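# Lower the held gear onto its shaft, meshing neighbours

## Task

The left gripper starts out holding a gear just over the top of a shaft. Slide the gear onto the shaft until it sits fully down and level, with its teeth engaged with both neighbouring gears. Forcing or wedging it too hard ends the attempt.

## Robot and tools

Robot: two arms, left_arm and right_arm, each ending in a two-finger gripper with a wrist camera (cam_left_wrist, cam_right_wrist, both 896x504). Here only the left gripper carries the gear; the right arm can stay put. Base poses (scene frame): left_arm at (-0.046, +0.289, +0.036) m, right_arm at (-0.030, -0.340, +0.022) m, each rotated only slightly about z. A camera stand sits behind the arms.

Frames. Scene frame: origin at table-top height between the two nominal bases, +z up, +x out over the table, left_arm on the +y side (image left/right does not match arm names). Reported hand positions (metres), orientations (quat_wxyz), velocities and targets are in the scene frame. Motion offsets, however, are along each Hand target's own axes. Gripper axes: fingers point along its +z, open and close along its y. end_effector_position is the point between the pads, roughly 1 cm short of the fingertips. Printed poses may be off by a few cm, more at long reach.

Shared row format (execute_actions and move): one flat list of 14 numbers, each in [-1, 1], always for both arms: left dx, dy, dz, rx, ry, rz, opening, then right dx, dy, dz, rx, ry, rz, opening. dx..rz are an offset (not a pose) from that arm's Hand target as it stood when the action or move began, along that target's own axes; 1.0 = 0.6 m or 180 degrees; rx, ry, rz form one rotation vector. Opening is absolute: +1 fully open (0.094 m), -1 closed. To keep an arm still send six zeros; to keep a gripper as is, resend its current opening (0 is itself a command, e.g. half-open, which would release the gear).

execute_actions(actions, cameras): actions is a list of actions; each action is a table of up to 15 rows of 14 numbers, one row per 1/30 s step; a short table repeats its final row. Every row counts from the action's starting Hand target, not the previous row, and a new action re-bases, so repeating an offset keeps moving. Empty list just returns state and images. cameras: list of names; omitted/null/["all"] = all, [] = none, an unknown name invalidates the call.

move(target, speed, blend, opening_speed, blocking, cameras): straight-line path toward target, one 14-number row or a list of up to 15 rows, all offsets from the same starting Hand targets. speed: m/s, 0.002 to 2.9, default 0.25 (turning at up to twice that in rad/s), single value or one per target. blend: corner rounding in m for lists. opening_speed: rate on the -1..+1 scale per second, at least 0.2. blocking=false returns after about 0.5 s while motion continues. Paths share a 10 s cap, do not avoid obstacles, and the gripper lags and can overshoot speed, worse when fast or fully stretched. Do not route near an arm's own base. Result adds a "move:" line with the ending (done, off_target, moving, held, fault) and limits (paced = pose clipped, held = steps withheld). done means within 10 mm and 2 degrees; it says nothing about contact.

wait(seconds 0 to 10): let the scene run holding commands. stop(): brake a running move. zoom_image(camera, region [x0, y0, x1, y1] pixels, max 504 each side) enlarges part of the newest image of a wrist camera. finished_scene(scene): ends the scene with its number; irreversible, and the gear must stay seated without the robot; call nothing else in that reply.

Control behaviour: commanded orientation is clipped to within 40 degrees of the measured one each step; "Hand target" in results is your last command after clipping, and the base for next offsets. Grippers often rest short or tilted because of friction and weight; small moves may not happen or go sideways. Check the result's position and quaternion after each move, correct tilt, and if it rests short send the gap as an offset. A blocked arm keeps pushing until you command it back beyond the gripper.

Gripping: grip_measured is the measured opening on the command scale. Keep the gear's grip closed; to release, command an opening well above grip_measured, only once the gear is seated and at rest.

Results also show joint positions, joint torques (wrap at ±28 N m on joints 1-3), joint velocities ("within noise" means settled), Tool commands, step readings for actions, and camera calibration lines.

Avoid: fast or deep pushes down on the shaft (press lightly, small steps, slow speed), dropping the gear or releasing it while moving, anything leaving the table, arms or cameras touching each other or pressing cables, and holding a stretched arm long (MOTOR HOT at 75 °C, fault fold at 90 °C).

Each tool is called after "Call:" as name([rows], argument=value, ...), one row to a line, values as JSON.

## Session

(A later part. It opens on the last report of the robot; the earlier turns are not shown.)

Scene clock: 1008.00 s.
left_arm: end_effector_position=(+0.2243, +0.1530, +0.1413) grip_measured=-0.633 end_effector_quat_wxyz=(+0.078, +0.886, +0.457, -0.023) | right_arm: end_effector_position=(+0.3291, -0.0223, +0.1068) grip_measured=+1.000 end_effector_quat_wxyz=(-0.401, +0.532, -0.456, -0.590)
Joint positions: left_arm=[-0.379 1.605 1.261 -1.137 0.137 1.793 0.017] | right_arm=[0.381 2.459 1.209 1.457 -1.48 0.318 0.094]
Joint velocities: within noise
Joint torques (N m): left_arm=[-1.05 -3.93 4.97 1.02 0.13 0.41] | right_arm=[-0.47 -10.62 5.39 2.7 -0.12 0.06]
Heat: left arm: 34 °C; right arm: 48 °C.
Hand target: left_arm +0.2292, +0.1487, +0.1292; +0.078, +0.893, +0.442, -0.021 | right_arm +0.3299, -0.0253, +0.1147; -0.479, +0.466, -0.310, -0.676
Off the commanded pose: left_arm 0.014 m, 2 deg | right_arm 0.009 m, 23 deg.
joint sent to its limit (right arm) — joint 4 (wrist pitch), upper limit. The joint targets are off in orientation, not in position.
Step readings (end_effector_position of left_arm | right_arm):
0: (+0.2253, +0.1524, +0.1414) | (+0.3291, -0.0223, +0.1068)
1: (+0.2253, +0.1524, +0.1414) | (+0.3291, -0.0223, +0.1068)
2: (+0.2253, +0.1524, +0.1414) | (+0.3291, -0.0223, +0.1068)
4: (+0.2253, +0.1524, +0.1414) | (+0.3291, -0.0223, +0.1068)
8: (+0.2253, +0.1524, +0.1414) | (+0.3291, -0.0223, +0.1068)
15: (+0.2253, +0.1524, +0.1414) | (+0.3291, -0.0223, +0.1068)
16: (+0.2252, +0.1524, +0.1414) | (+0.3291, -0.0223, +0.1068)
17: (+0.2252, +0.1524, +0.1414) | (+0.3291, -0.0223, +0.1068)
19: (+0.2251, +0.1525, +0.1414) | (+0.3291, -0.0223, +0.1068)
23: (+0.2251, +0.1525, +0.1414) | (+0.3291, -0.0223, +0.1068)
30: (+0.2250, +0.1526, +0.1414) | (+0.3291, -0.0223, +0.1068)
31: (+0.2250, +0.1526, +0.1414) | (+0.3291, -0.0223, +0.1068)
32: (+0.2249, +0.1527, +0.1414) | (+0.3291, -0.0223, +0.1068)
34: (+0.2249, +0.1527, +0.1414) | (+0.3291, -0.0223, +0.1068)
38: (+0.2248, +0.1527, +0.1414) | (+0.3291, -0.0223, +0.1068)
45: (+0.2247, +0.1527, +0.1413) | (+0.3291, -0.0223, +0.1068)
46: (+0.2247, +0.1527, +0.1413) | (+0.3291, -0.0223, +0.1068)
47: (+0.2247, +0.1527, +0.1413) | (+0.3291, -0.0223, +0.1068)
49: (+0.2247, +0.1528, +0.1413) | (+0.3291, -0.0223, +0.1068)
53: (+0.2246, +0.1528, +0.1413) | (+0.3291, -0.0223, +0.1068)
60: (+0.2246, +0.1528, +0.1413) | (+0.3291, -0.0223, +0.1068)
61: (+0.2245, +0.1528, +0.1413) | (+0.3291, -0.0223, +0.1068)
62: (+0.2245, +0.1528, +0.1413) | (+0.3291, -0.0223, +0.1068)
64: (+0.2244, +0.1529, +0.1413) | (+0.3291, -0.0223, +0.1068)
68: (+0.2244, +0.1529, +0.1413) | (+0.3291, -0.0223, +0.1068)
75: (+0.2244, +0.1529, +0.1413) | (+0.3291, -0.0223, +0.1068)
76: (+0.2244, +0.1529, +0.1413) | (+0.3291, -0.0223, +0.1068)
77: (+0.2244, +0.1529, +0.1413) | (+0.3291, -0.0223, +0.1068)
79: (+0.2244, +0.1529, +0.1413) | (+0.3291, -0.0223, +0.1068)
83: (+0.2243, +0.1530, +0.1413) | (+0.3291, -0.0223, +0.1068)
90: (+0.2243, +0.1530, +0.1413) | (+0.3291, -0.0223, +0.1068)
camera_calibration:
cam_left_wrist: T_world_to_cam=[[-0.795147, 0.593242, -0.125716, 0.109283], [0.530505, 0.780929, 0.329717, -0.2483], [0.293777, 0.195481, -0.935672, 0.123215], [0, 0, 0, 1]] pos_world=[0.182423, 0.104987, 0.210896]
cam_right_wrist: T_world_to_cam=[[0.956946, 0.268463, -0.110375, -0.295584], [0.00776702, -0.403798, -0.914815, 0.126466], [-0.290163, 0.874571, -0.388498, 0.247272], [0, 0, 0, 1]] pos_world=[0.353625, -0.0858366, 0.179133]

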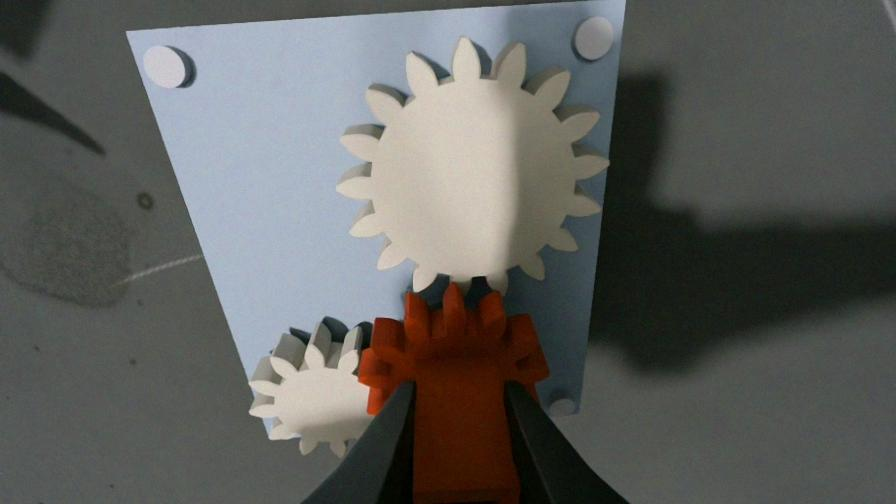

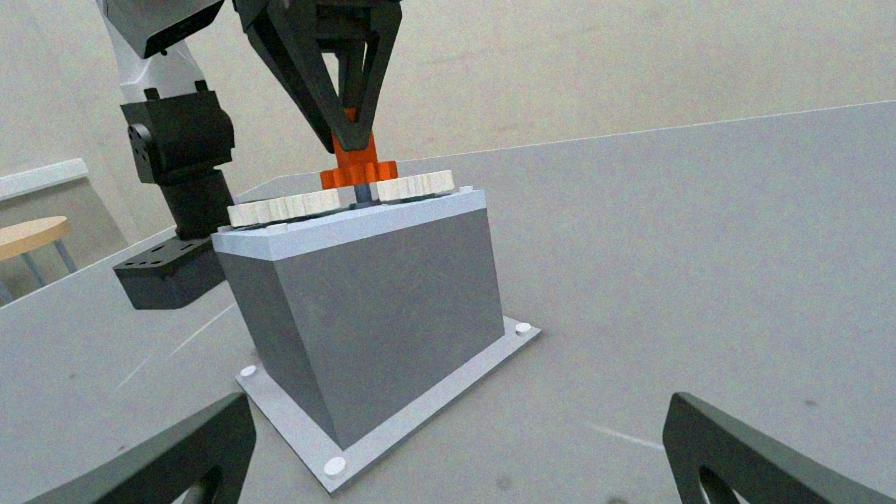

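Call:
zoom_image(camera="cam_left_wrist", region=[230, 260, 520, 470])

Call:
zoom_image(camera="cam_right_wrist", region=[290, 140, 430, 230])

Scaled by 1.738 from the camera's 896x504 image, which has a finer 1280x720 frame.

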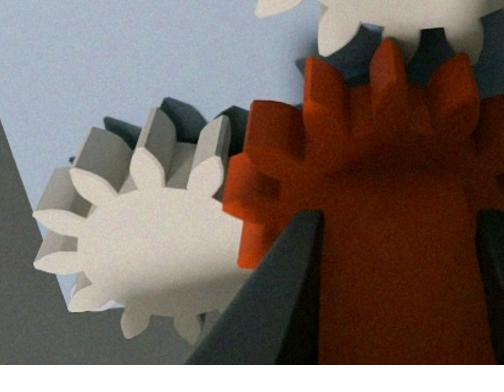

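Scaled by 3.600 from the camera's 896x504 image, which has a finer 1280x720 frame.

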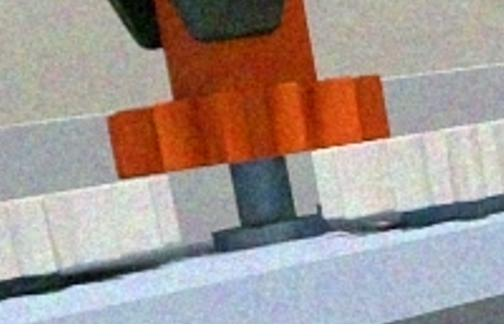

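Call:
move(target=[0,0,-0.015,0,0,-0.044,-0.8,0,0,0,0,0,0,1], speed=0.05)

Call:
zoom_image(camera="cam_left_wrist", region=[230, 260, 520, 470])

Call:
zoom_image(camera="cam_right_wrist", region=[290, 140, 430, 230])

Scene clock: 1059.97 s.
left_arm: end_effector_position=(+0.2251, +0.1527, +0.1417) grip_measured=-0.633 end_effector_quat_wxyz=(+0.078, +0.862, +0.500, -0.026) | right_arm: end_effector_position=(+0.3291, -0.0223, +0.1068) grip_measured=+1.000 end_effector_quat_wxyz=(-0.401, +0.532, -0.456, -0.590)
Joint positions: left_arm=[-0.379 1.605 1.262 -1.135 0.137 1.696 0.017] | right_arm=[0.381 2.459 1.209 1.457 -1.48 0.318 0.094]
Joint velocities: within noise
Joint torques (N m): left_arm=[-0.7 -4.45 7.43 0.62 0.12 0.04] | right_arm=[-0.4 -10.76 5.39 2.68 -0.12 0.07]
Heat: left arm: 34 °C; right arm: 48 °C.
Hand target: left_arm +0.2289, +0.1500, +0.1382; +0.077, +0.860, +0.503, -0.026 | right_arm +0.3299, -0.0253, +0.1147; -0.479, +0.466, -0.310, -0.676
Off the commanded pose: left_arm 0.006 m, 0 deg | right_arm 0.009 m, 23 deg.
joint sent to its limit (right arm) — joint 4 (wrist pitch), upper limit. The joint targets are off in orientation, not in position.
move: off_target (right_arm)
camera_calibration:
cam_left_wrist: T_world_to_cam=[[-0.850083, 0.513382, -0.117465, 0.133475], [0.456988, 0.829919, 0.319994, -0.238187], [0.261766, 0.218341, -0.94011, 0.12785], [0, 0, 0, 1]] pos_world=[0.188847, 0.101237, 0.21209]
cam_right_wrist: T_world_to_cam=[[0.956969, 0.268552, -0.109953, -0.29566], [0.00816943, -0.403681, -0.914863, 0.126342], [-0.290075, 0.874598, -0.388505, 0.247244], [0, 0, 0, 1]] pos_world=[0.353625, -0.0858367, 0.179132]

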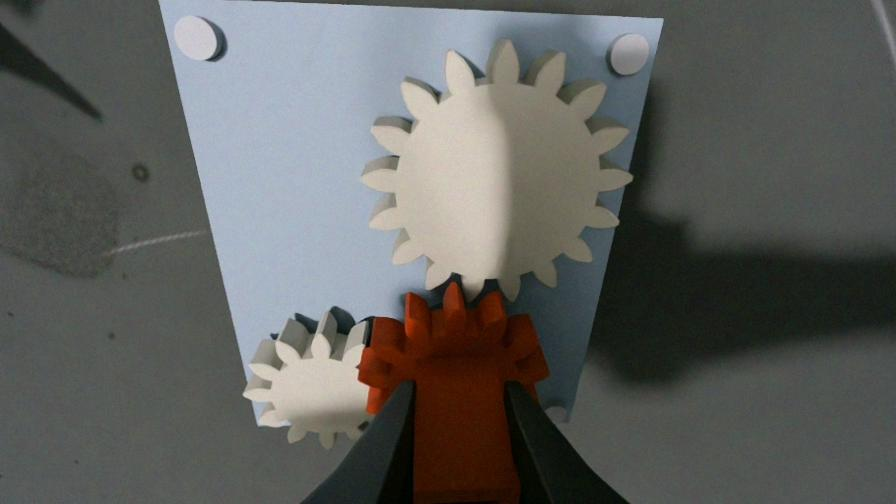

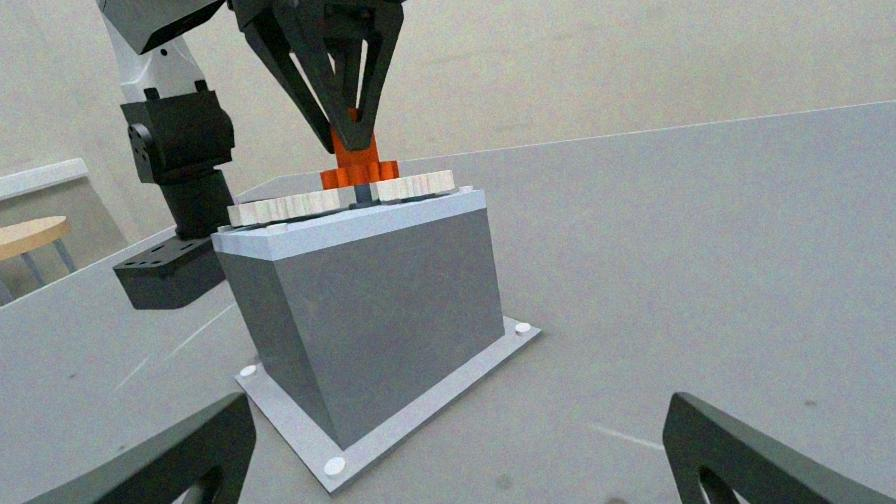

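Scaled by 1.738 from the camera's 896x504 image, which has a finer 1280x720 frame.

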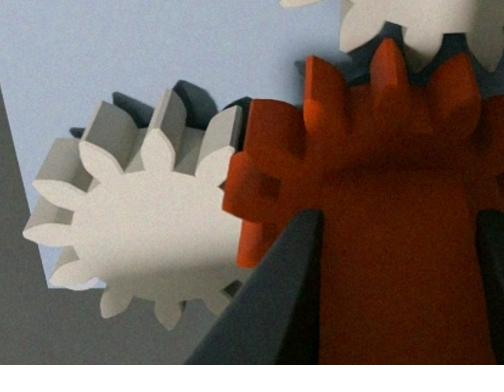

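Scaled by 3.600 from the camera's 896x504 image, which has a finer 1280x720 frame.

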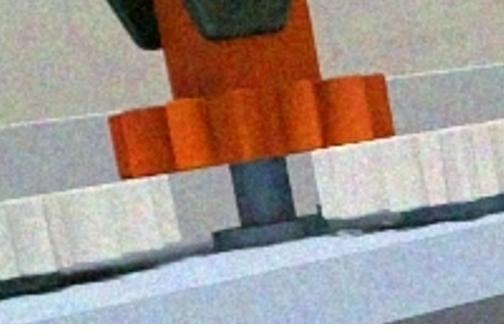

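Call:
execute_actions([
  [[0.0032,0.0058,0.008,0,0,0,-0.8,0,0,0,0,0,0,1]],
  [[0.0026,-0.009,0,0,0,0,-0.8,0,0,0,0,0,0,1]],
  [[-0.009,-0.0026,0,0,0,0,-0.8,0,0,0,0,0,0,1]],
  [[-0.0026,0.009,0,0,0,0,-0.8,0,0,0,0,0,0,1]],
  [[0.009,0.0026,0,0,0,0,-0.8,0,0,0,0,0,0,1]],
  [[0.0026,-0.009,0,0,0,0,-0.8,0,0,0,0,0,0,1]],
  [[-0.0058,0.0032,0,0,0,0,-0.8,0,0,0,0,0,0,1]],
])

Call:
zoom_image(camera="cam_left_wrist", region=[230, 260, 520, 470])

Call:
zoom_image(camera="cam_right_wrist", region=[290, 140, 430, 230])

Scene clock: 1078.53 s.
left_arm: end_effector_position=(+0.2260, +0.1533, +0.1416) grip_measured=-0.633 end_effector_quat_wxyz=(+0.075, +0.858, +0.507, -0.025) | right_arm: end_effector_position=(+0.3291, -0.0223, +0.1068) grip_measured=+1.000 end_effector_quat_wxyz=(-0.401, +0.532, -0.456, -0.590)
Joint positions: left_arm=[-0.379 1.609 1.267 -1.138 0.13 1.679 0.017] | right_arm=[0.381 2.459 1.209 1.457 -1.48 0.318 0.094]
Joint velocities: within noise
Joint torques (N m): left_arm=[-0.87 -4.66 5.52 0.89 0.2 0.18] | right_arm=[-0.51 -10.73 5.37 2.7 -0.11 0.07]
Heat: left arm: 35 °C; right arm: 48 °C.
Hand target: left_arm +0.2291, +0.1493, +0.1334; +0.077, +0.860, +0.503, -0.026 | right_arm +0.3299, -0.0253, +0.1147; -0.479, +0.466, -0.310, -0.676
Off the commanded pose: left_arm 0.010 m, 1 deg | right_arm 0.009 m, 23 deg.
joint sent to its limit (right arm) — joint 4 (wrist pitch), upper limit. The joint targets are off in orientation, not in position.
Step readings (end_effector_position of left_arm | right_arm):
0: (+0.2251, +0.1527, +0.1417) | (+0.3291, -0.0223, +0.1068)
1: (+0.2252, +0.1526, +0.1415) | (+0.3291, -0.0223, +0.1068)
2: (+0.2254, +0.1525, +0.1416) | (+0.3291, -0.0223, +0.1068)
4: (+0.2254, +0.1525, +0.1415) | (+0.3291, -0.0223, +0.1068)
8: (+0.2255, +0.1525, +0.1416) | (+0.3291, -0.0223, +0.1068)
15: (+0.2255, +0.1525, +0.1416) | (+0.3291, -0.0223, +0.1068)
16: (+0.2255, +0.1525, +0.1416) | (+0.3291, -0.0223, +0.1068)
17: (+0.2255, +0.1525, +0.1416) | (+0.3291, -0.0223, +0.1068)
19: (+0.2255, +0.1525, +0.1416) | (+0.3291, -0.0223, +0.1068)
23: (+0.2255, +0.1525, +0.1416) | (+0.3291, -0.0223, +0.1068)
30: (+0.2255, +0.1525, +0.1416) | (+0.3291, -0.0223, +0.1068)
31: (+0.2253, +0.1522, +0.1417) | (+0.3291, -0.0223, +0.1068)
32: (+0.2251, +0.1521, +0.1416) | (+0.3291, -0.0223, +0.1068)
34: (+0.2251, +0.1521, +0.1417) | (+0.3291, -0.0223, +0.1068)
38: (+0.2250, +0.1520, +0.1416) | (+0.3291, -0.0223, +0.1068)
45: (+0.2251, +0.1521, +0.1416) | (+0.3291, -0.0223, +0.1068)
46: (+0.2250, +0.1519, +0.1416) | (+0.3291, -0.0223, +0.1068)
47: (+0.2250, +0.1519, +0.1416) | (+0.3291, -0.0223, +0.1068)
49: (+0.2249, +0.1518, +0.1415) | (+0.3291, -0.0223, +0.1068)
53: (+0.2250, +0.1519, +0.1415) | (+0.3291, -0.0223, +0.1068)
60: (+0.2250, +0.1519, +0.1415) | (+0.3291, -0.0223, +0.1068)
61: (+0.2251, +0.1519, +0.1416) | (+0.3291, -0.0223, +0.1068)
62: (+0.2253, +0.1519, +0.1416) | (+0.3291, -0.0223, +0.1068)
64: (+0.2253, +0.1519, +0.1416) | (+0.3291, -0.0223, +0.1068)
68: (+0.2253, +0.1519, +0.1416) | (+0.3291, -0.0223, +0.1068)
75: (+0.2253, +0.1519, +0.1416) | (+0.3291, -0.0223, +0.1068)
76: (+0.2255, +0.1522, +0.1416) | (+0.3291, -0.0223, +0.1068)
77: (+0.2257, +0.1527, +0.1416) | (+0.3291, -0.0223, +0.1068)
79: (+0.2259, +0.1532, +0.1416) | (+0.3291, -0.0223, +0.1068)
83: (+0.2260, +0.1533, +0.1416) | (+0.3291, -0.0223, +0.1068)
90: (+0.2260, +0.1533, +0.1416) | (+0.3291, -0.0223, +0.1068)
91: (+0.2260, +0.1533, +0.1416) | (+0.3291, -0.0223, +0.1068)
92: (+0.2260, +0.1533, +0.1416) | (+0.3291, -0.0223, +0.1068)
94: (+0.2260, +0.1533, +0.1416) | (+0.3291, -0.0223, +0.1068)
98: (+0.2260, +0.1533, +0.1416) | (+0.3291, -0.0223, +0.1068)
105: (+0.2260, +0.1533, +0.1416) | (+0.3291, -0.0223, +0.1068)
camera_calibration:
cam_left_wrist: T_world_to_cam=[[-0.858467, 0.500434, -0.112248, 0.137171], [0.444324, 0.83501, 0.324553, -0.237596], [0.256146, 0.228744, -0.939183, 0.126788], [0, 0, 0, 1]] pos_world=[0.19085, 0.100748, 0.211587]
cam_right_wrist: T_world_to_cam=[[0.956946, 0.268463, -0.110375, -0.295584], [0.00776702, -0.403798, -0.914815, 0.126466], [-0.290163, 0.874571, -0.388498, 0.247272], [0, 0, 0, 1]] pos_world=[0.353625, -0.0858366, 0.179133]

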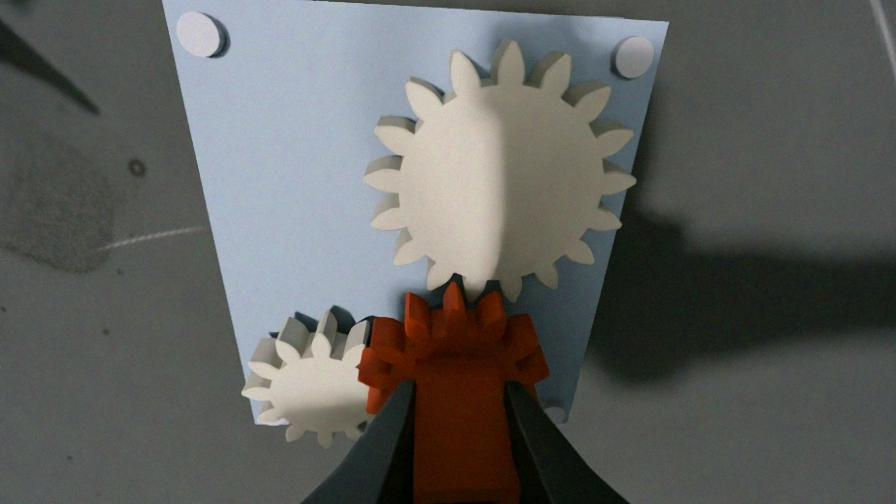

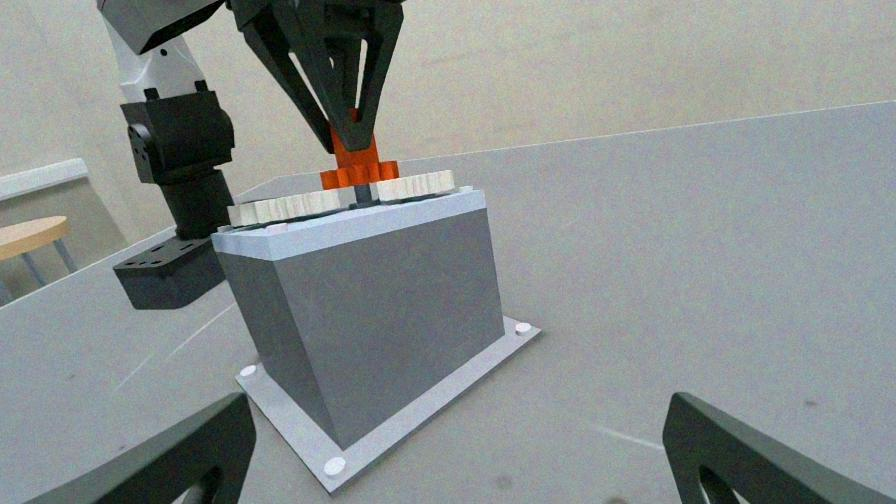

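Scaled by 1.738 from the camera's 896x504 image, which has a finer 1280x720 frame.

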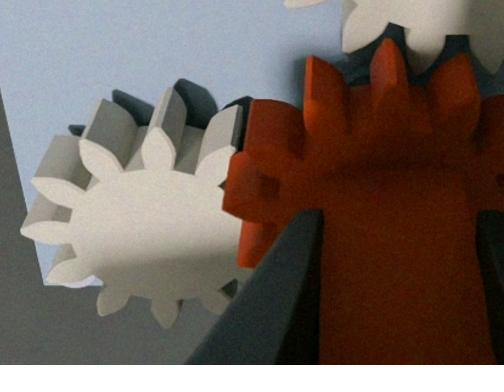

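Scaled by 3.600 from the camera's 896x504 image, which has a finer 1280x720 frame.

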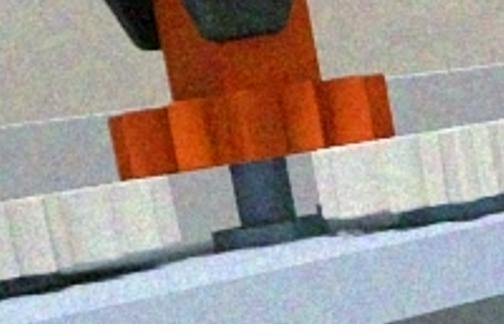

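Call:
execute_actions([
  [[0,0,0.008,0,0,0,-0.8,0,0,0,0,0,0,1]],
  [[0,0,0.008,0,0,0.008,-0.8,0,0,0,0,0,0,1]],
  [[0,0,0.0,0,0,-0.016,-0.8,0,0,0,0,0,0,1]],
  [[0,0,0.008,0,0,0.008,-0.8,0,0,0,0,0,0,1]],
  [[0,0,0.0,0,0,0.008,-0.8,0,0,0,0,0,0,1]],
  [[0,0,0.008,0,0,-0.016,-0.8,0,0,0,0,0,0,1]],
  [[0,0,0.0,0,0,0.008,-0.8,0,0,0,0,0,0,1]],
])

Call:
zoom_image(camera="cam_right_wrist", region=[290, 140, 430, 230])

Scene clock: 1126.40 s.
left_arm: end_effector_position=(+0.2248, +0.1519, +0.1403) grip_measured=-0.633 end_effector_quat_wxyz=(+0.082, +0.855, +0.511, -0.022) | right_arm: end_effector_position=(+0.3291, -0.0223, +0.1068) grip_measured=+1.000 end_effector_quat_wxyz=(-0.401, +0.532, -0.456, -0.590)
Joint positions: left_arm=[-0.384 1.593 1.244 -1.115 0.133 1.664 0.017] | right_arm=[0.381 2.459 1.209 1.457 -1.48 0.318 0.094]
Joint velocities: within noise
Joint torques (N m): left_arm=[-1.22 -2.03 2.25 1.43 0.16 0.26] | right_arm=[-0.4 -10.69 5.41 2.69 -0.12 0.07]
Heat: left arm: 34 °C; right arm: 49 °C.
Hand target: left_arm +0.2297, +0.1463, +0.1145; +0.077, +0.860, +0.503, -0.026 | right_arm +0.3299, -0.0253, +0.1147; -0.479, +0.466, -0.310, -0.676
Off the commanded pose: left_arm 0.027 m, 1 deg | right_arm 0.009 m, 23 deg.
joint sent to its limit (right arm) — joint 4 (wrist pitch), upper limit. The joint targets are off in orientation, not in position.
Step readings (end_effector_position of left_arm | right_arm):
0: (+0.2260, +0.1533, +0.1416) | (+0.3291, -0.0223, +0.1068)
1: (+0.2260, +0.1533, +0.1416) | (+0.3291, -0.0223, +0.1068)
2: (+0.2260, +0.1533, +0.1416) | (+0.3291, -0.0223, +0.1068)
4: (+0.2260, +0.1533, +0.1416) | (+0.3291, -0.0223, +0.1068)
8: (+0.2260, +0.1533, +0.1416) | (+0.3291, -0.0223, +0.1068)
15: (+0.2260, +0.1533, +0.1416) | (+0.3291, -0.0223, +0.1068)
16: (+0.2258, +0.1531, +0.1412) | (+0.3291, -0.0223, +0.1068)
17: (+0.2256, +0.1527, +0.1412) | (+0.3291, -0.0223, +0.1068)
19: (+0.2252, +0.1522, +0.1410) | (+0.3291, -0.0223, +0.1068)
23: (+0.2252, +0.1522, +0.1410) | (+0.3291, -0.0223, +0.1068)
30: (+0.2252, +0.1522, +0.1410) | (+0.3291, -0.0223, +0.1068)
31: (+0.2252, +0.1522, +0.1410) | (+0.3291, -0.0223, +0.1068)
32: (+0.2252, +0.1522, +0.1410) | (+0.3291, -0.0223, +0.1068)
34: (+0.2252, +0.1522, +0.1410) | (+0.3291, -0.0223, +0.1068)
38: (+0.2252, +0.1521, +0.1410) | (+0.3291, -0.0223, +0.1068)
45: (+0.2252, +0.1521, +0.1410) | (+0.3291, -0.0223, +0.1068)
46: (+0.2251, +0.1522, +0.1407) | (+0.3291, -0.0223, +0.1068)
47: (+0.2251, +0.1522, +0.1407) | (+0.3291, -0.0223, +0.1068)
49: (+0.2250, +0.1522, +0.1407) | (+0.3291, -0.0223, +0.1068)
53: (+0.2251, +0.1522, +0.1407) | (+0.3291, -0.0223, +0.1068)
60: (+0.2251, +0.1522, +0.1407) | (+0.3291, -0.0223, +0.1068)
61: (+0.2251, +0.1522, +0.1407) | (+0.3291, -0.0223, +0.1068)
62: (+0.2251, +0.1522, +0.1407) | (+0.3291, -0.0223, +0.1068)
64: (+0.2251, +0.1522, +0.1407) | (+0.3291, -0.0223, +0.1068)
68: (+0.2251, +0.1522, +0.1407) | (+0.3291, -0.0223, +0.1068)
75: (+0.2251, +0.1522, +0.1407) | (+0.3291, -0.0223, +0.1068)
76: (+0.2250, +0.1522, +0.1404) | (+0.3291, -0.0223, +0.1068)
77: (+0.2248, +0.1523, +0.1404) | (+0.3291, -0.0223, +0.1068)
79: (+0.2248, +0.1522, +0.1403) | (+0.3291, -0.0223, +0.1068)
83: (+0.2248, +0.1521, +0.1403) | (+0.3291, -0.0223, +0.1068)
90: (+0.2247, +0.1520, +0.1403) | (+0.3291, -0.0223, +0.1068)
91: (+0.2248, +0.1519, +0.1403) | (+0.3291, -0.0223, +0.1068)
92: (+0.2248, +0.1519, +0.1403) | (+0.3291, -0.0223, +0.1068)
94: (+0.2248, +0.1519, +0.1403) | (+0.3291, -0.0223, +0.1068)
98: (+0.2248, +0.1519, +0.1403) | (+0.3291, -0.0223, +0.1068)
105: (+0.2248, +0.1519, +0.1403) | (+0.3291, -0.0223, +0.1068)
camera_calibration:
cam_left_wrist: T_world_to_cam=[[-0.862298, 0.490311, -0.126639, 0.141078], [0.431841, 0.842587, 0.321808, -0.233476], [0.264491, 0.222807, -0.938297, 0.125222], [0, 0, 0, 1]] pos_world=[0.189356, 0.0996512, 0.210496]
cam_right_wrist: T_world_to_cam=[[0.956946, 0.268463, -0.110375, -0.295584], [0.00776702, -0.403798, -0.914815, 0.126466], [-0.290163, 0.874571, -0.388498, 0.247272], [0, 0, 0, 1]] pos_world=[0.353625, -0.0858366, 0.179133]

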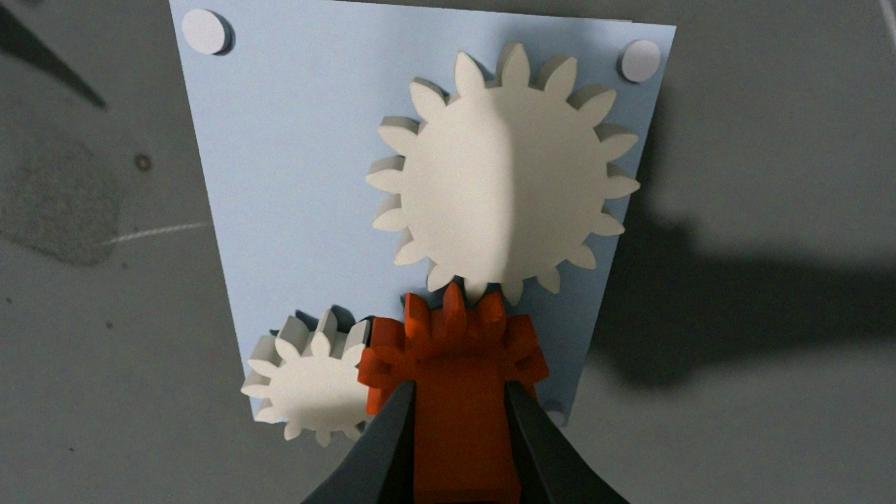

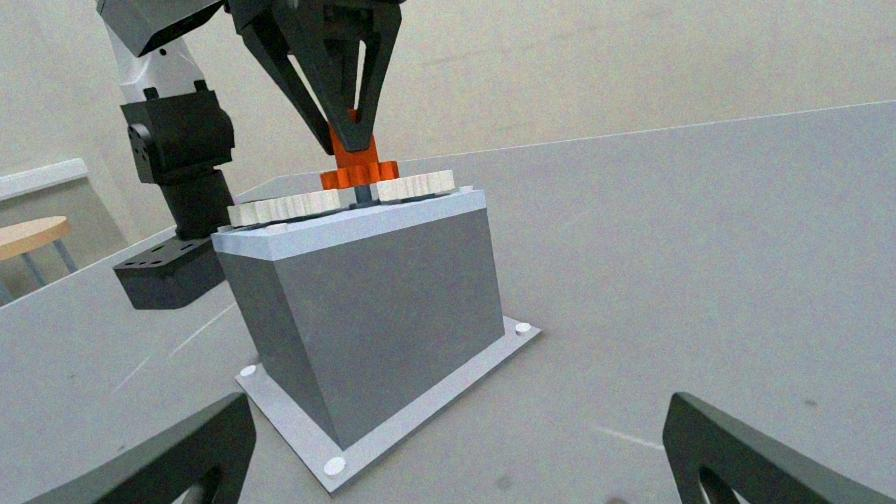

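Scaled by 3.600 from the camera's 896x504 image, which has a finer 1280x720 frame.

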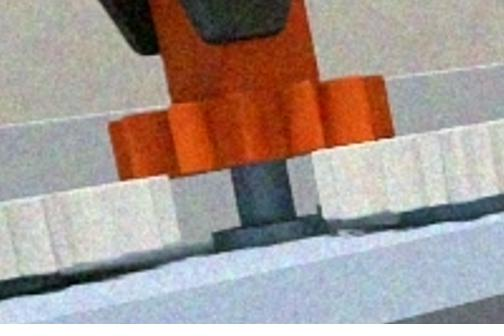

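Call:
move(target=[0,0.004,-0.06,0,0,0,-0.8,0,0,0,0,0,0,1], speed=0.05)

Call:
zoom_image(camera="cam_left_wrist", region=[340, 250, 560, 420])

Call:
zoom_image(camera="cam_right_wrist", region=[290, 140, 430, 230])

Scene clock: 1155.47 s.
left_arm: end_effector_position=(+0.2252, +0.1520, +0.1444) grip_measured=-0.633 end_effector_quat_wxyz=(+0.071, +0.859, +0.507, -0.029) | right_arm: end_effector_position=(+0.3291, -0.0223, +0.1068) grip_measured=+1.000 end_effector_quat_wxyz=(-0.401, +0.532, -0.456, -0.590)
Joint positions: left_arm=[-0.384 1.619 1.29 -1.163 0.132 1.677 0.017] | right_arm=[0.381 2.459 1.209 1.457 -1.48 0.318 0.094]
Joint velocities: within noise
Joint torques (N m): left_arm=[0.24 -5.83 9.4 0.35 0.18 0.27] | right_arm=[-0.51 -10.67 5.37 2.67 -0.11 0.07]
Heat: left arm: 33 °C; right arm: 49 °C.
Hand target: left_arm +0.2305, +0.1508, +0.1502; +0.077, +0.860, +0.503, -0.026 | right_arm +0.3299, -0.0253, +0.1147; -0.479, +0.466, -0.310, -0.676
Off the commanded pose: left_arm 0.008 m, 1 deg | right_arm 0.009 m, 23 deg.
joint sent to its limit (right arm) — joint 4 (wrist pitch), upper limit. The joint targets are off in orientation, not in position.
move: off_target (right_arm)
camera_calibration:
cam_left_wrist: T_world_to_cam=[[-0.858925, 0.502289, -0.0997699, 0.135489], [0.449847, 0.83315, 0.321713, -0.237605], [0.244716, 0.231446, -0.941566, 0.132461], [0, 0, 0, 1]] pos_world=[0.190846, 0.0992483, 0.214679]
cam_right_wrist: T_world_to_cam=[[0.956969, 0.268552, -0.109953, -0.29566], [0.00816943, -0.403681, -0.914863, 0.126342], [-0.290075, 0.874598, -0.388505, 0.247244], [0, 0, 0, 1]] pos_world=[0.353625, -0.0858367, 0.179132]

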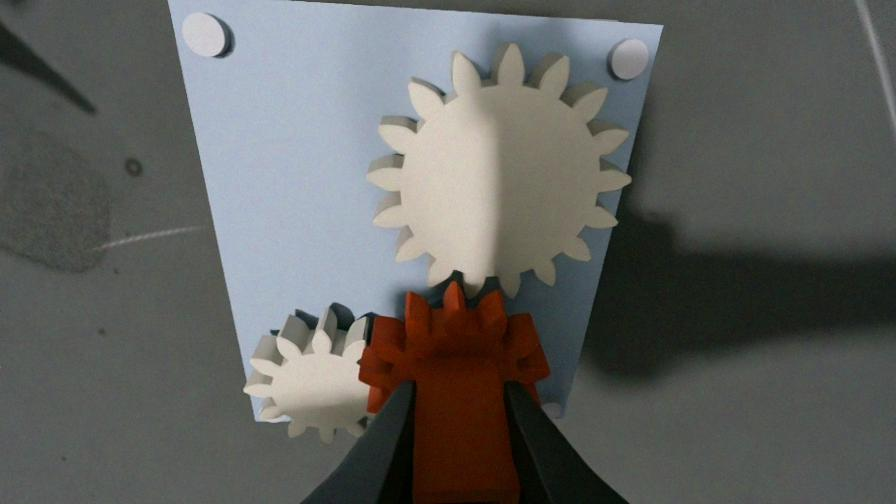

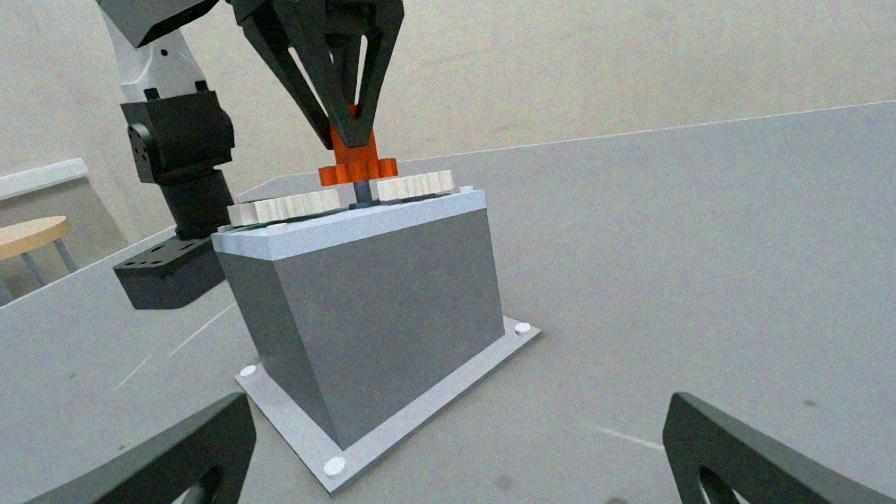

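Scaled by 2.291 from the camera's 896x504 image, which has a finer 1280x720 frame.

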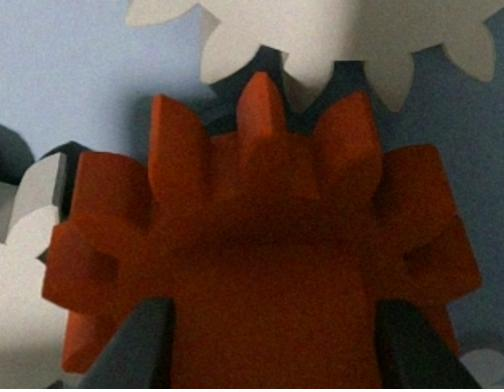

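Scaled by 3.600 from the camera's 896x504 image, which has a finer 1280x720 frame.

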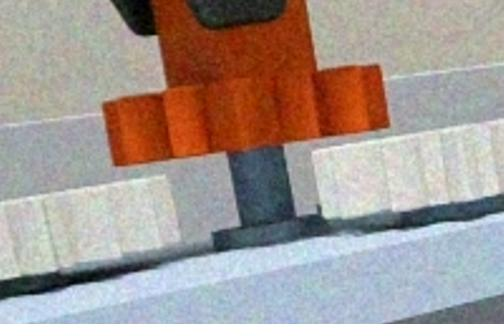

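Call:
move([
  [0,0,-0.05,0,0,0,-0.8,0,0,0,0,0,0,1],
  [0.06,0,-0.07,0,0,0,-0.8,0,0,0,0,0,0,1],
], speed=0.08)

Call:
zoom_image(camera="cam_left_wrist", region=[250, 0, 670, 350])

Call:
zoom_image(camera="cam_left_wrist", region=[270, 90, 530, 310])

Scene clock: 1305.27 s.
left_arm: end_effector_position=(+0.2439, +0.1909, +0.1818) grip_measured=-0.633 end_effector_quat_wxyz=(+0.069, +0.858, +0.508, -0.024) | right_arm: end_effector_position=(+0.3291, -0.0223, +0.1068) grip_measured=+1.000 end_effector_quat_wxyz=(-0.401, +0.532, -0.456, -0.590)
Joint positions: left_arm=[-0.243 1.639 1.46 -1.328 0.131 1.816 0.017] | right_arm=[0.381 2.459 1.209 1.457 -1.48 0.318 0.094]
Joint velocities: within noise
Joint torques (N m): left_arm=[0.09 -5.79 9.35 0.3 0.32 0.29] | right_arm=[-0.51 -10.88 5.39 2.7 -0.11 0.08]
Heat: left arm: 40 °C; right arm: 49 °C.
Hand target: left_arm +0.2471, +0.1885, +0.1873; +0.077, +0.860, +0.503, -0.026 | right_arm +0.3299, -0.0253, +0.1147; -0.479, +0.466, -0.310, -0.676
Off the commanded pose: left_arm 0.007 m, 1 deg | right_arm 0.009 m, 23 deg.
joint sent to its limit (right arm) — joint 4 (wrist pitch), upper limit. The joint targets are off in orientation, not in position.
move: off_target (right_arm)
camera_calibration:
cam_left_wrist: T_world_to_cam=[[-0.859617, 0.500797, -0.101297, 0.136416], [0.4453, 0.831525, 0.332077, -0.290907], [0.250534, 0.240351, -0.937797, 0.150309], [0, 0, 0, 1]] pos_world=[0.209149, 0.137453, 0.251381]
cam_right_wrist: T_world_to_cam=[[0.956969, 0.268552, -0.109953, -0.29566], [0.00816943, -0.403681, -0.914863, 0.126342], [-0.290075, 0.874598, -0.388505, 0.247244], [0, 0, 0, 1]] pos_world=[0.353625, -0.0858367, 0.179132]

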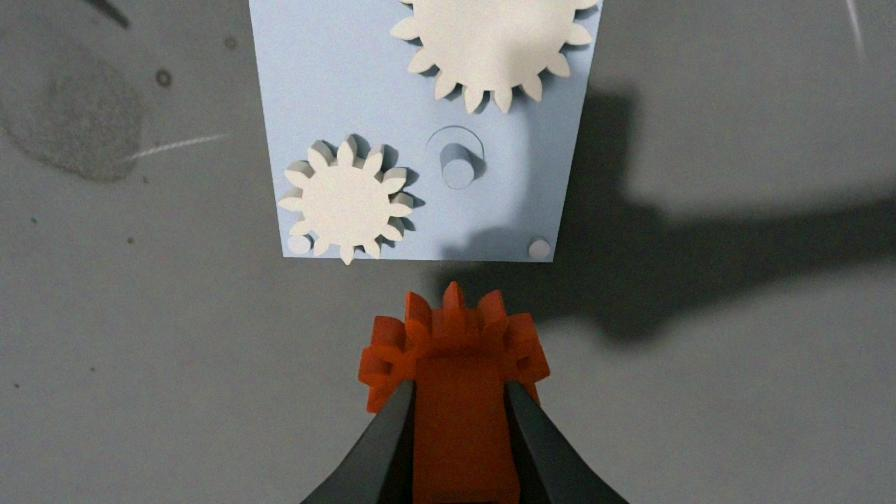

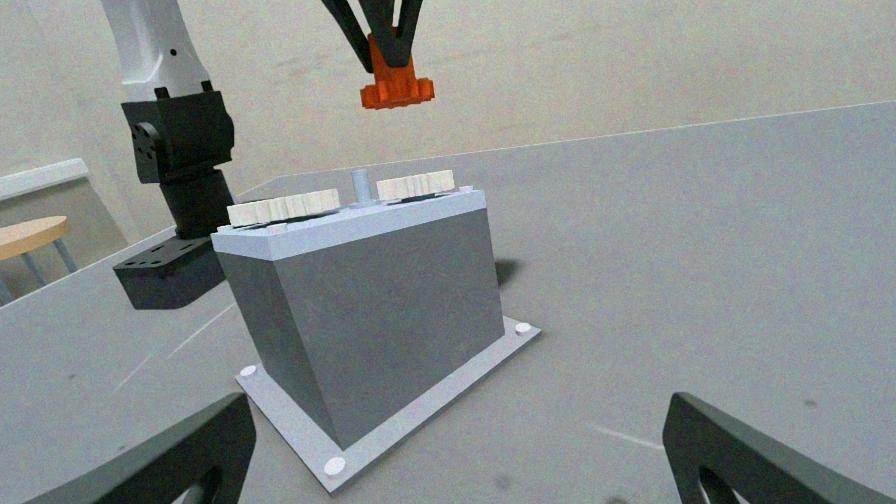

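Scaled by 1.200 from the camera's 896x504 image, which has a finer 1280x720 frame.

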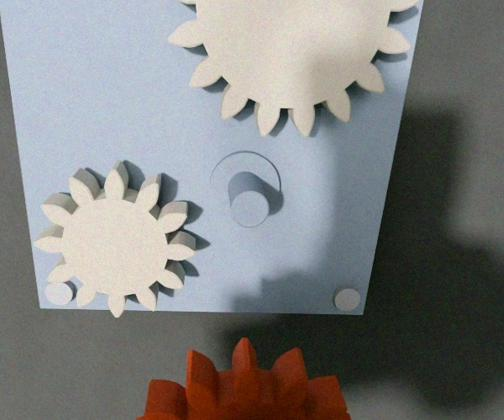

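Scaled by 1.938 from the camera's 896x504 image, which has a finer 1280x720 frame.

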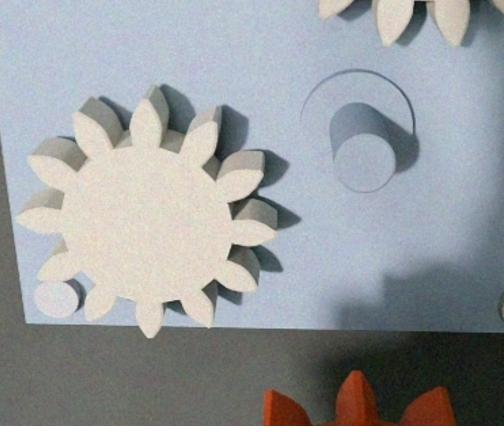

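Call:
zoom_image(camera="cam_left_wrist", region=[270, 120, 430, 275])

Call:
zoom_image(camera="cam_left_wrist", region=[380, 0, 610, 200])

Scaled by 3.150 from the camera's 896x504 image, which has a finer 1280x720 frame.

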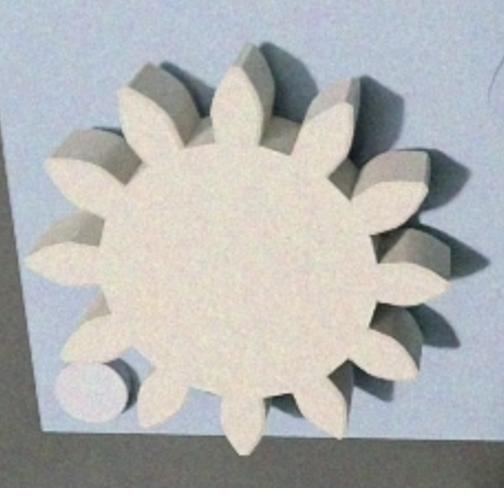

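Scaled by 2.191 from the camera's 896x504 image, which has a finer 1280x720 frame.

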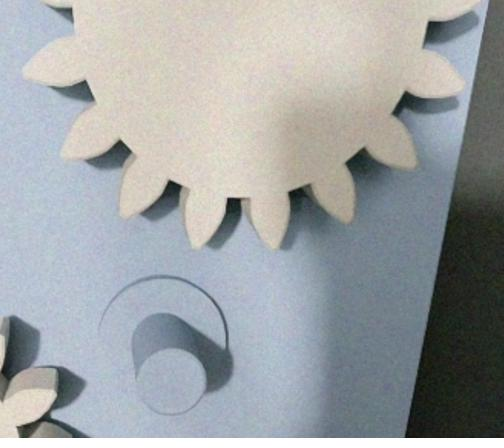

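Call:
move([
  [0,0,0,0,0,-0.0145,-0.8,0,0,0,0,0,0,1],
  [-0.06,0,0.02,0,0,-0.0145,-0.8,0,0,0,0,0,0,1],
], speed=0.08)

Call:
zoom_image(camera="cam_right_wrist", region=[290, 100, 430, 230])

Scene clock: 1375.57 s.
left_arm: end_effector_position=(+0.2283, +0.1581, +0.1744) grip_measured=-0.633 end_effector_quat_wxyz=(+0.061, +0.850, +0.522, -0.036) | right_arm: end_effector_position=(+0.3291, -0.0223, +0.1068) grip_measured=+1.000 end_effector_quat_wxyz=(-0.401, +0.532, -0.456, -0.590)
Joint positions: left_arm=[-0.361 1.639 1.431 -1.309 0.131 1.665 0.017] | right_arm=[0.381 2.459 1.209 1.457 -1.48 0.318 0.094]
Joint velocities: within noise
Joint torques (N m): left_arm=[-0.65 -8.58 6.09 0.6 0.23 0.1] | right_arm=[-0.38 -10.66 5.44 2.7 -0.13 0.06]
Heat: left arm: 43 °C; right arm: 49 °C.
Hand target: left_arm +0.2296, +0.1556, +0.1798; +0.076, +0.849, +0.523, -0.028 | right_arm +0.3299, -0.0253, +0.1147; -0.479, +0.466, -0.310, -0.676
Off the commanded pose: left_arm 0.006 m, 2 deg | right_arm 0.009 m, 23 deg.
joint sent to its limit (right arm) — joint 4 (wrist pitch), upper limit. The joint targets are off in orientation, not in position.
move: off_target (right_arm)
camera_calibration:
cam_left_wrist: T_world_to_cam=[[-0.877373, 0.474049, -0.0741175, 0.142245], [0.429477, 0.844785, 0.319199, -0.250569], [0.213929, 0.248225, -0.944785, 0.163465], [0, 0, 0, 1]] pos_world=[0.197446, 0.10367, 0.244964]
cam_right_wrist: T_world_to_cam=[[0.956969, 0.268552, -0.109953, -0.29566], [0.00816943, -0.403681, -0.914863, 0.126342], [-0.290075, 0.874598, -0.388505, 0.247244], [0, 0, 0, 1]] pos_world=[0.353625, -0.0858367, 0.179132]

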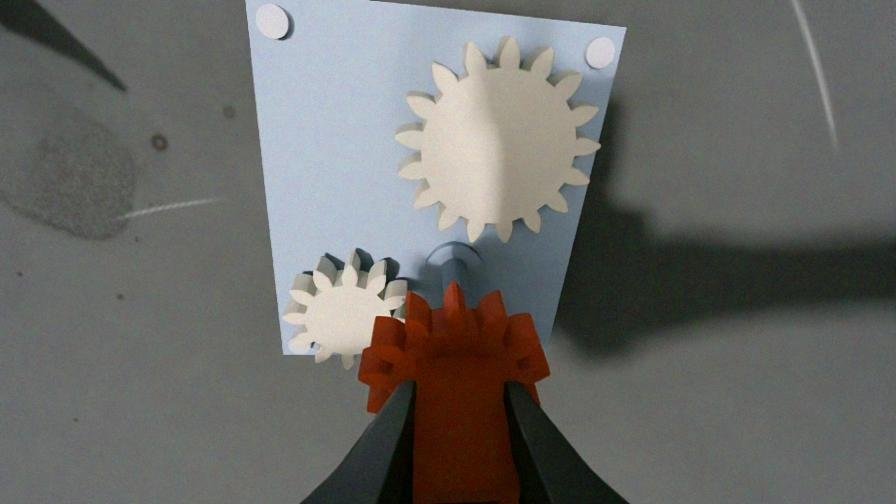

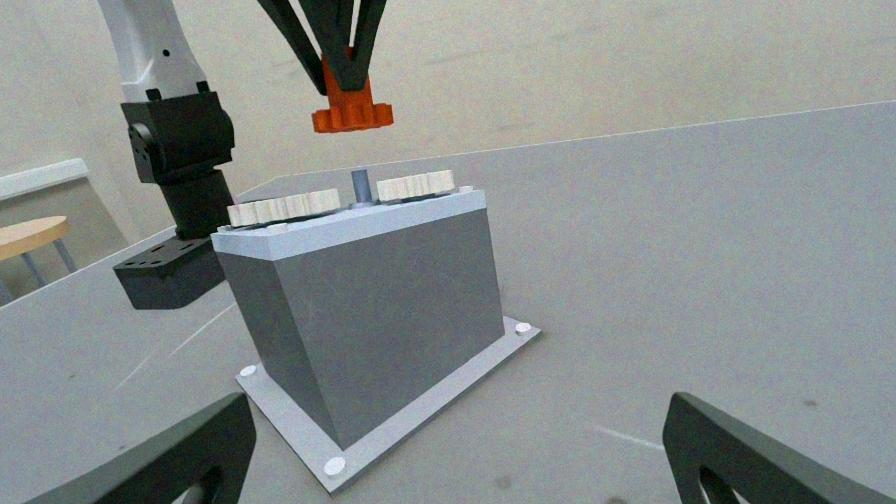

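Scaled by 3.600 from the camera's 896x504 image, which has a finer 1280x720 frame.

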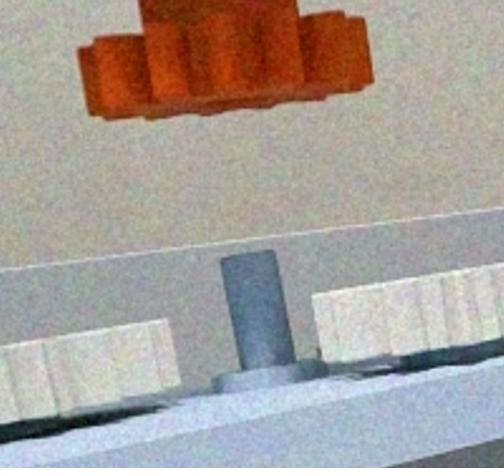

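Call:
move([
  [-0.0015,-0.003,0.033,0,0,0,-0.8,0,0,0,0,0,0,1],
], speed=0.05)

Call:
zoom_image(camera="cam_right_wrist", region=[290, 100, 430, 230])

Call:
zoom_image(camera="cam_left_wrist", region=[270, 200, 560, 420])

Scene clock: 1388.70 s.
left_arm: end_effector_position=(+0.2269, +0.1558, +0.1545) grip_measured=-0.633 end_effector_quat_wxyz=(+0.060, +0.849, +0.523, -0.037) | right_arm: end_effector_position=(+0.3291, -0.0223, +0.1068) grip_measured=+1.000 end_effector_quat_wxyz=(-0.401, +0.532, -0.456, -0.590)
Joint positions: left_arm=[-0.37 1.639 1.352 -1.231 0.131 1.653 0.017] | right_arm=[0.381 2.459 1.209 1.457 -1.48 0.318 0.094]
Joint velocities: within noise
Joint torques (N m): left_arm=[-0.81 -8.76 6.05 0.6 0.22 0.1] | right_arm=[-0.4 -10.71 5.46 2.7 -0.11 0.09]
Heat: left arm: 42 °C; right arm: 49 °C.
Hand target: left_arm +0.2282, +0.1524, +0.1602; +0.076, +0.849, +0.523, -0.028 | right_arm +0.3299, -0.0253, +0.1147; -0.479, +0.466, -0.310, -0.676
Off the commanded pose: left_arm 0.007 m, 2 deg | right_arm 0.009 m, 23 deg.
joint sent to its limit (right arm) — joint 4 (wrist pitch), upper limit. The joint targets are off in orientation, not in position.
move: off_target (right_arm)
camera_calibration:
cam_left_wrist: T_world_to_cam=[[-0.879074, 0.471112, -0.0726748, 0.141256], [0.427179, 0.846225, 0.318467, -0.24128], [0.211533, 0.248911, -0.945144, 0.14607], [0, 0, 0, 1]] pos_world=[0.196346, 0.101272, 0.225163]
cam_right_wrist: T_world_to_cam=[[0.956969, 0.268552, -0.109953, -0.29566], [0.00816943, -0.403681, -0.914863, 0.126342], [-0.290075, 0.874598, -0.388505, 0.247244], [0, 0, 0, 1]] pos_world=[0.353625, -0.0858367, 0.179132]

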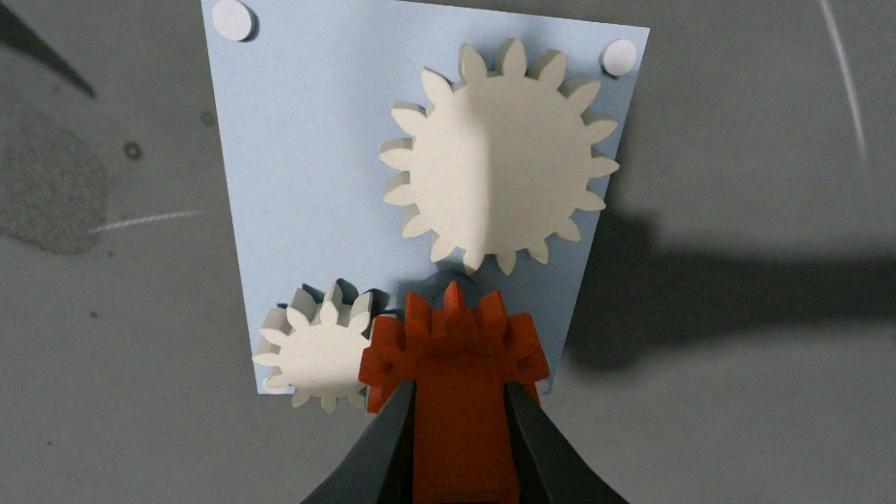

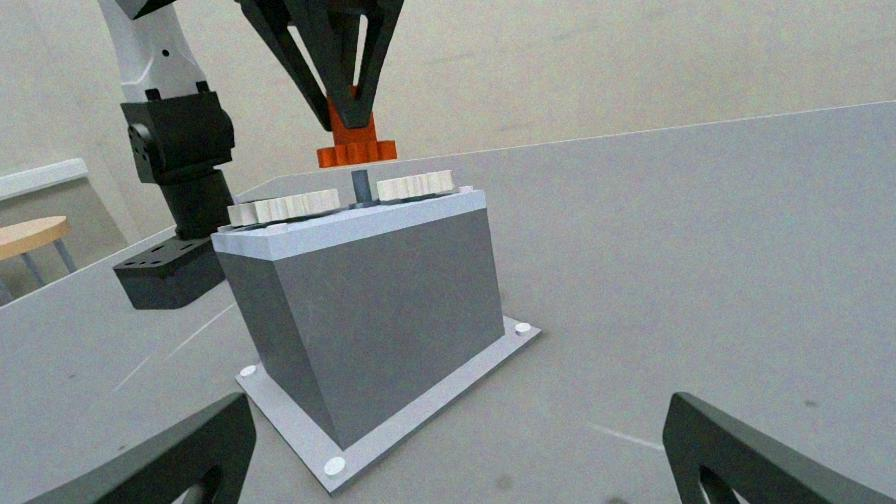

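Scaled by 3.600 from the camera's 896x504 image, which has a finer 1280x720 frame.

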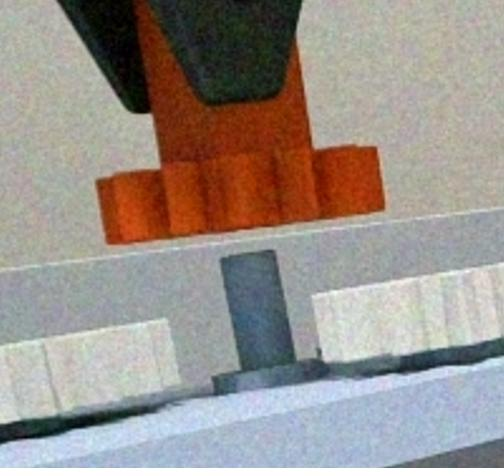

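Scaled by 1.738 from the camera's 896x504 image, which has a finer 1280x720 frame.

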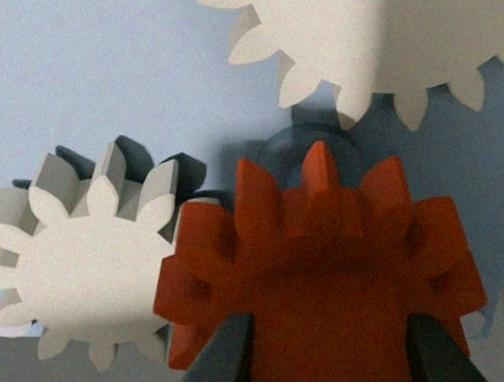

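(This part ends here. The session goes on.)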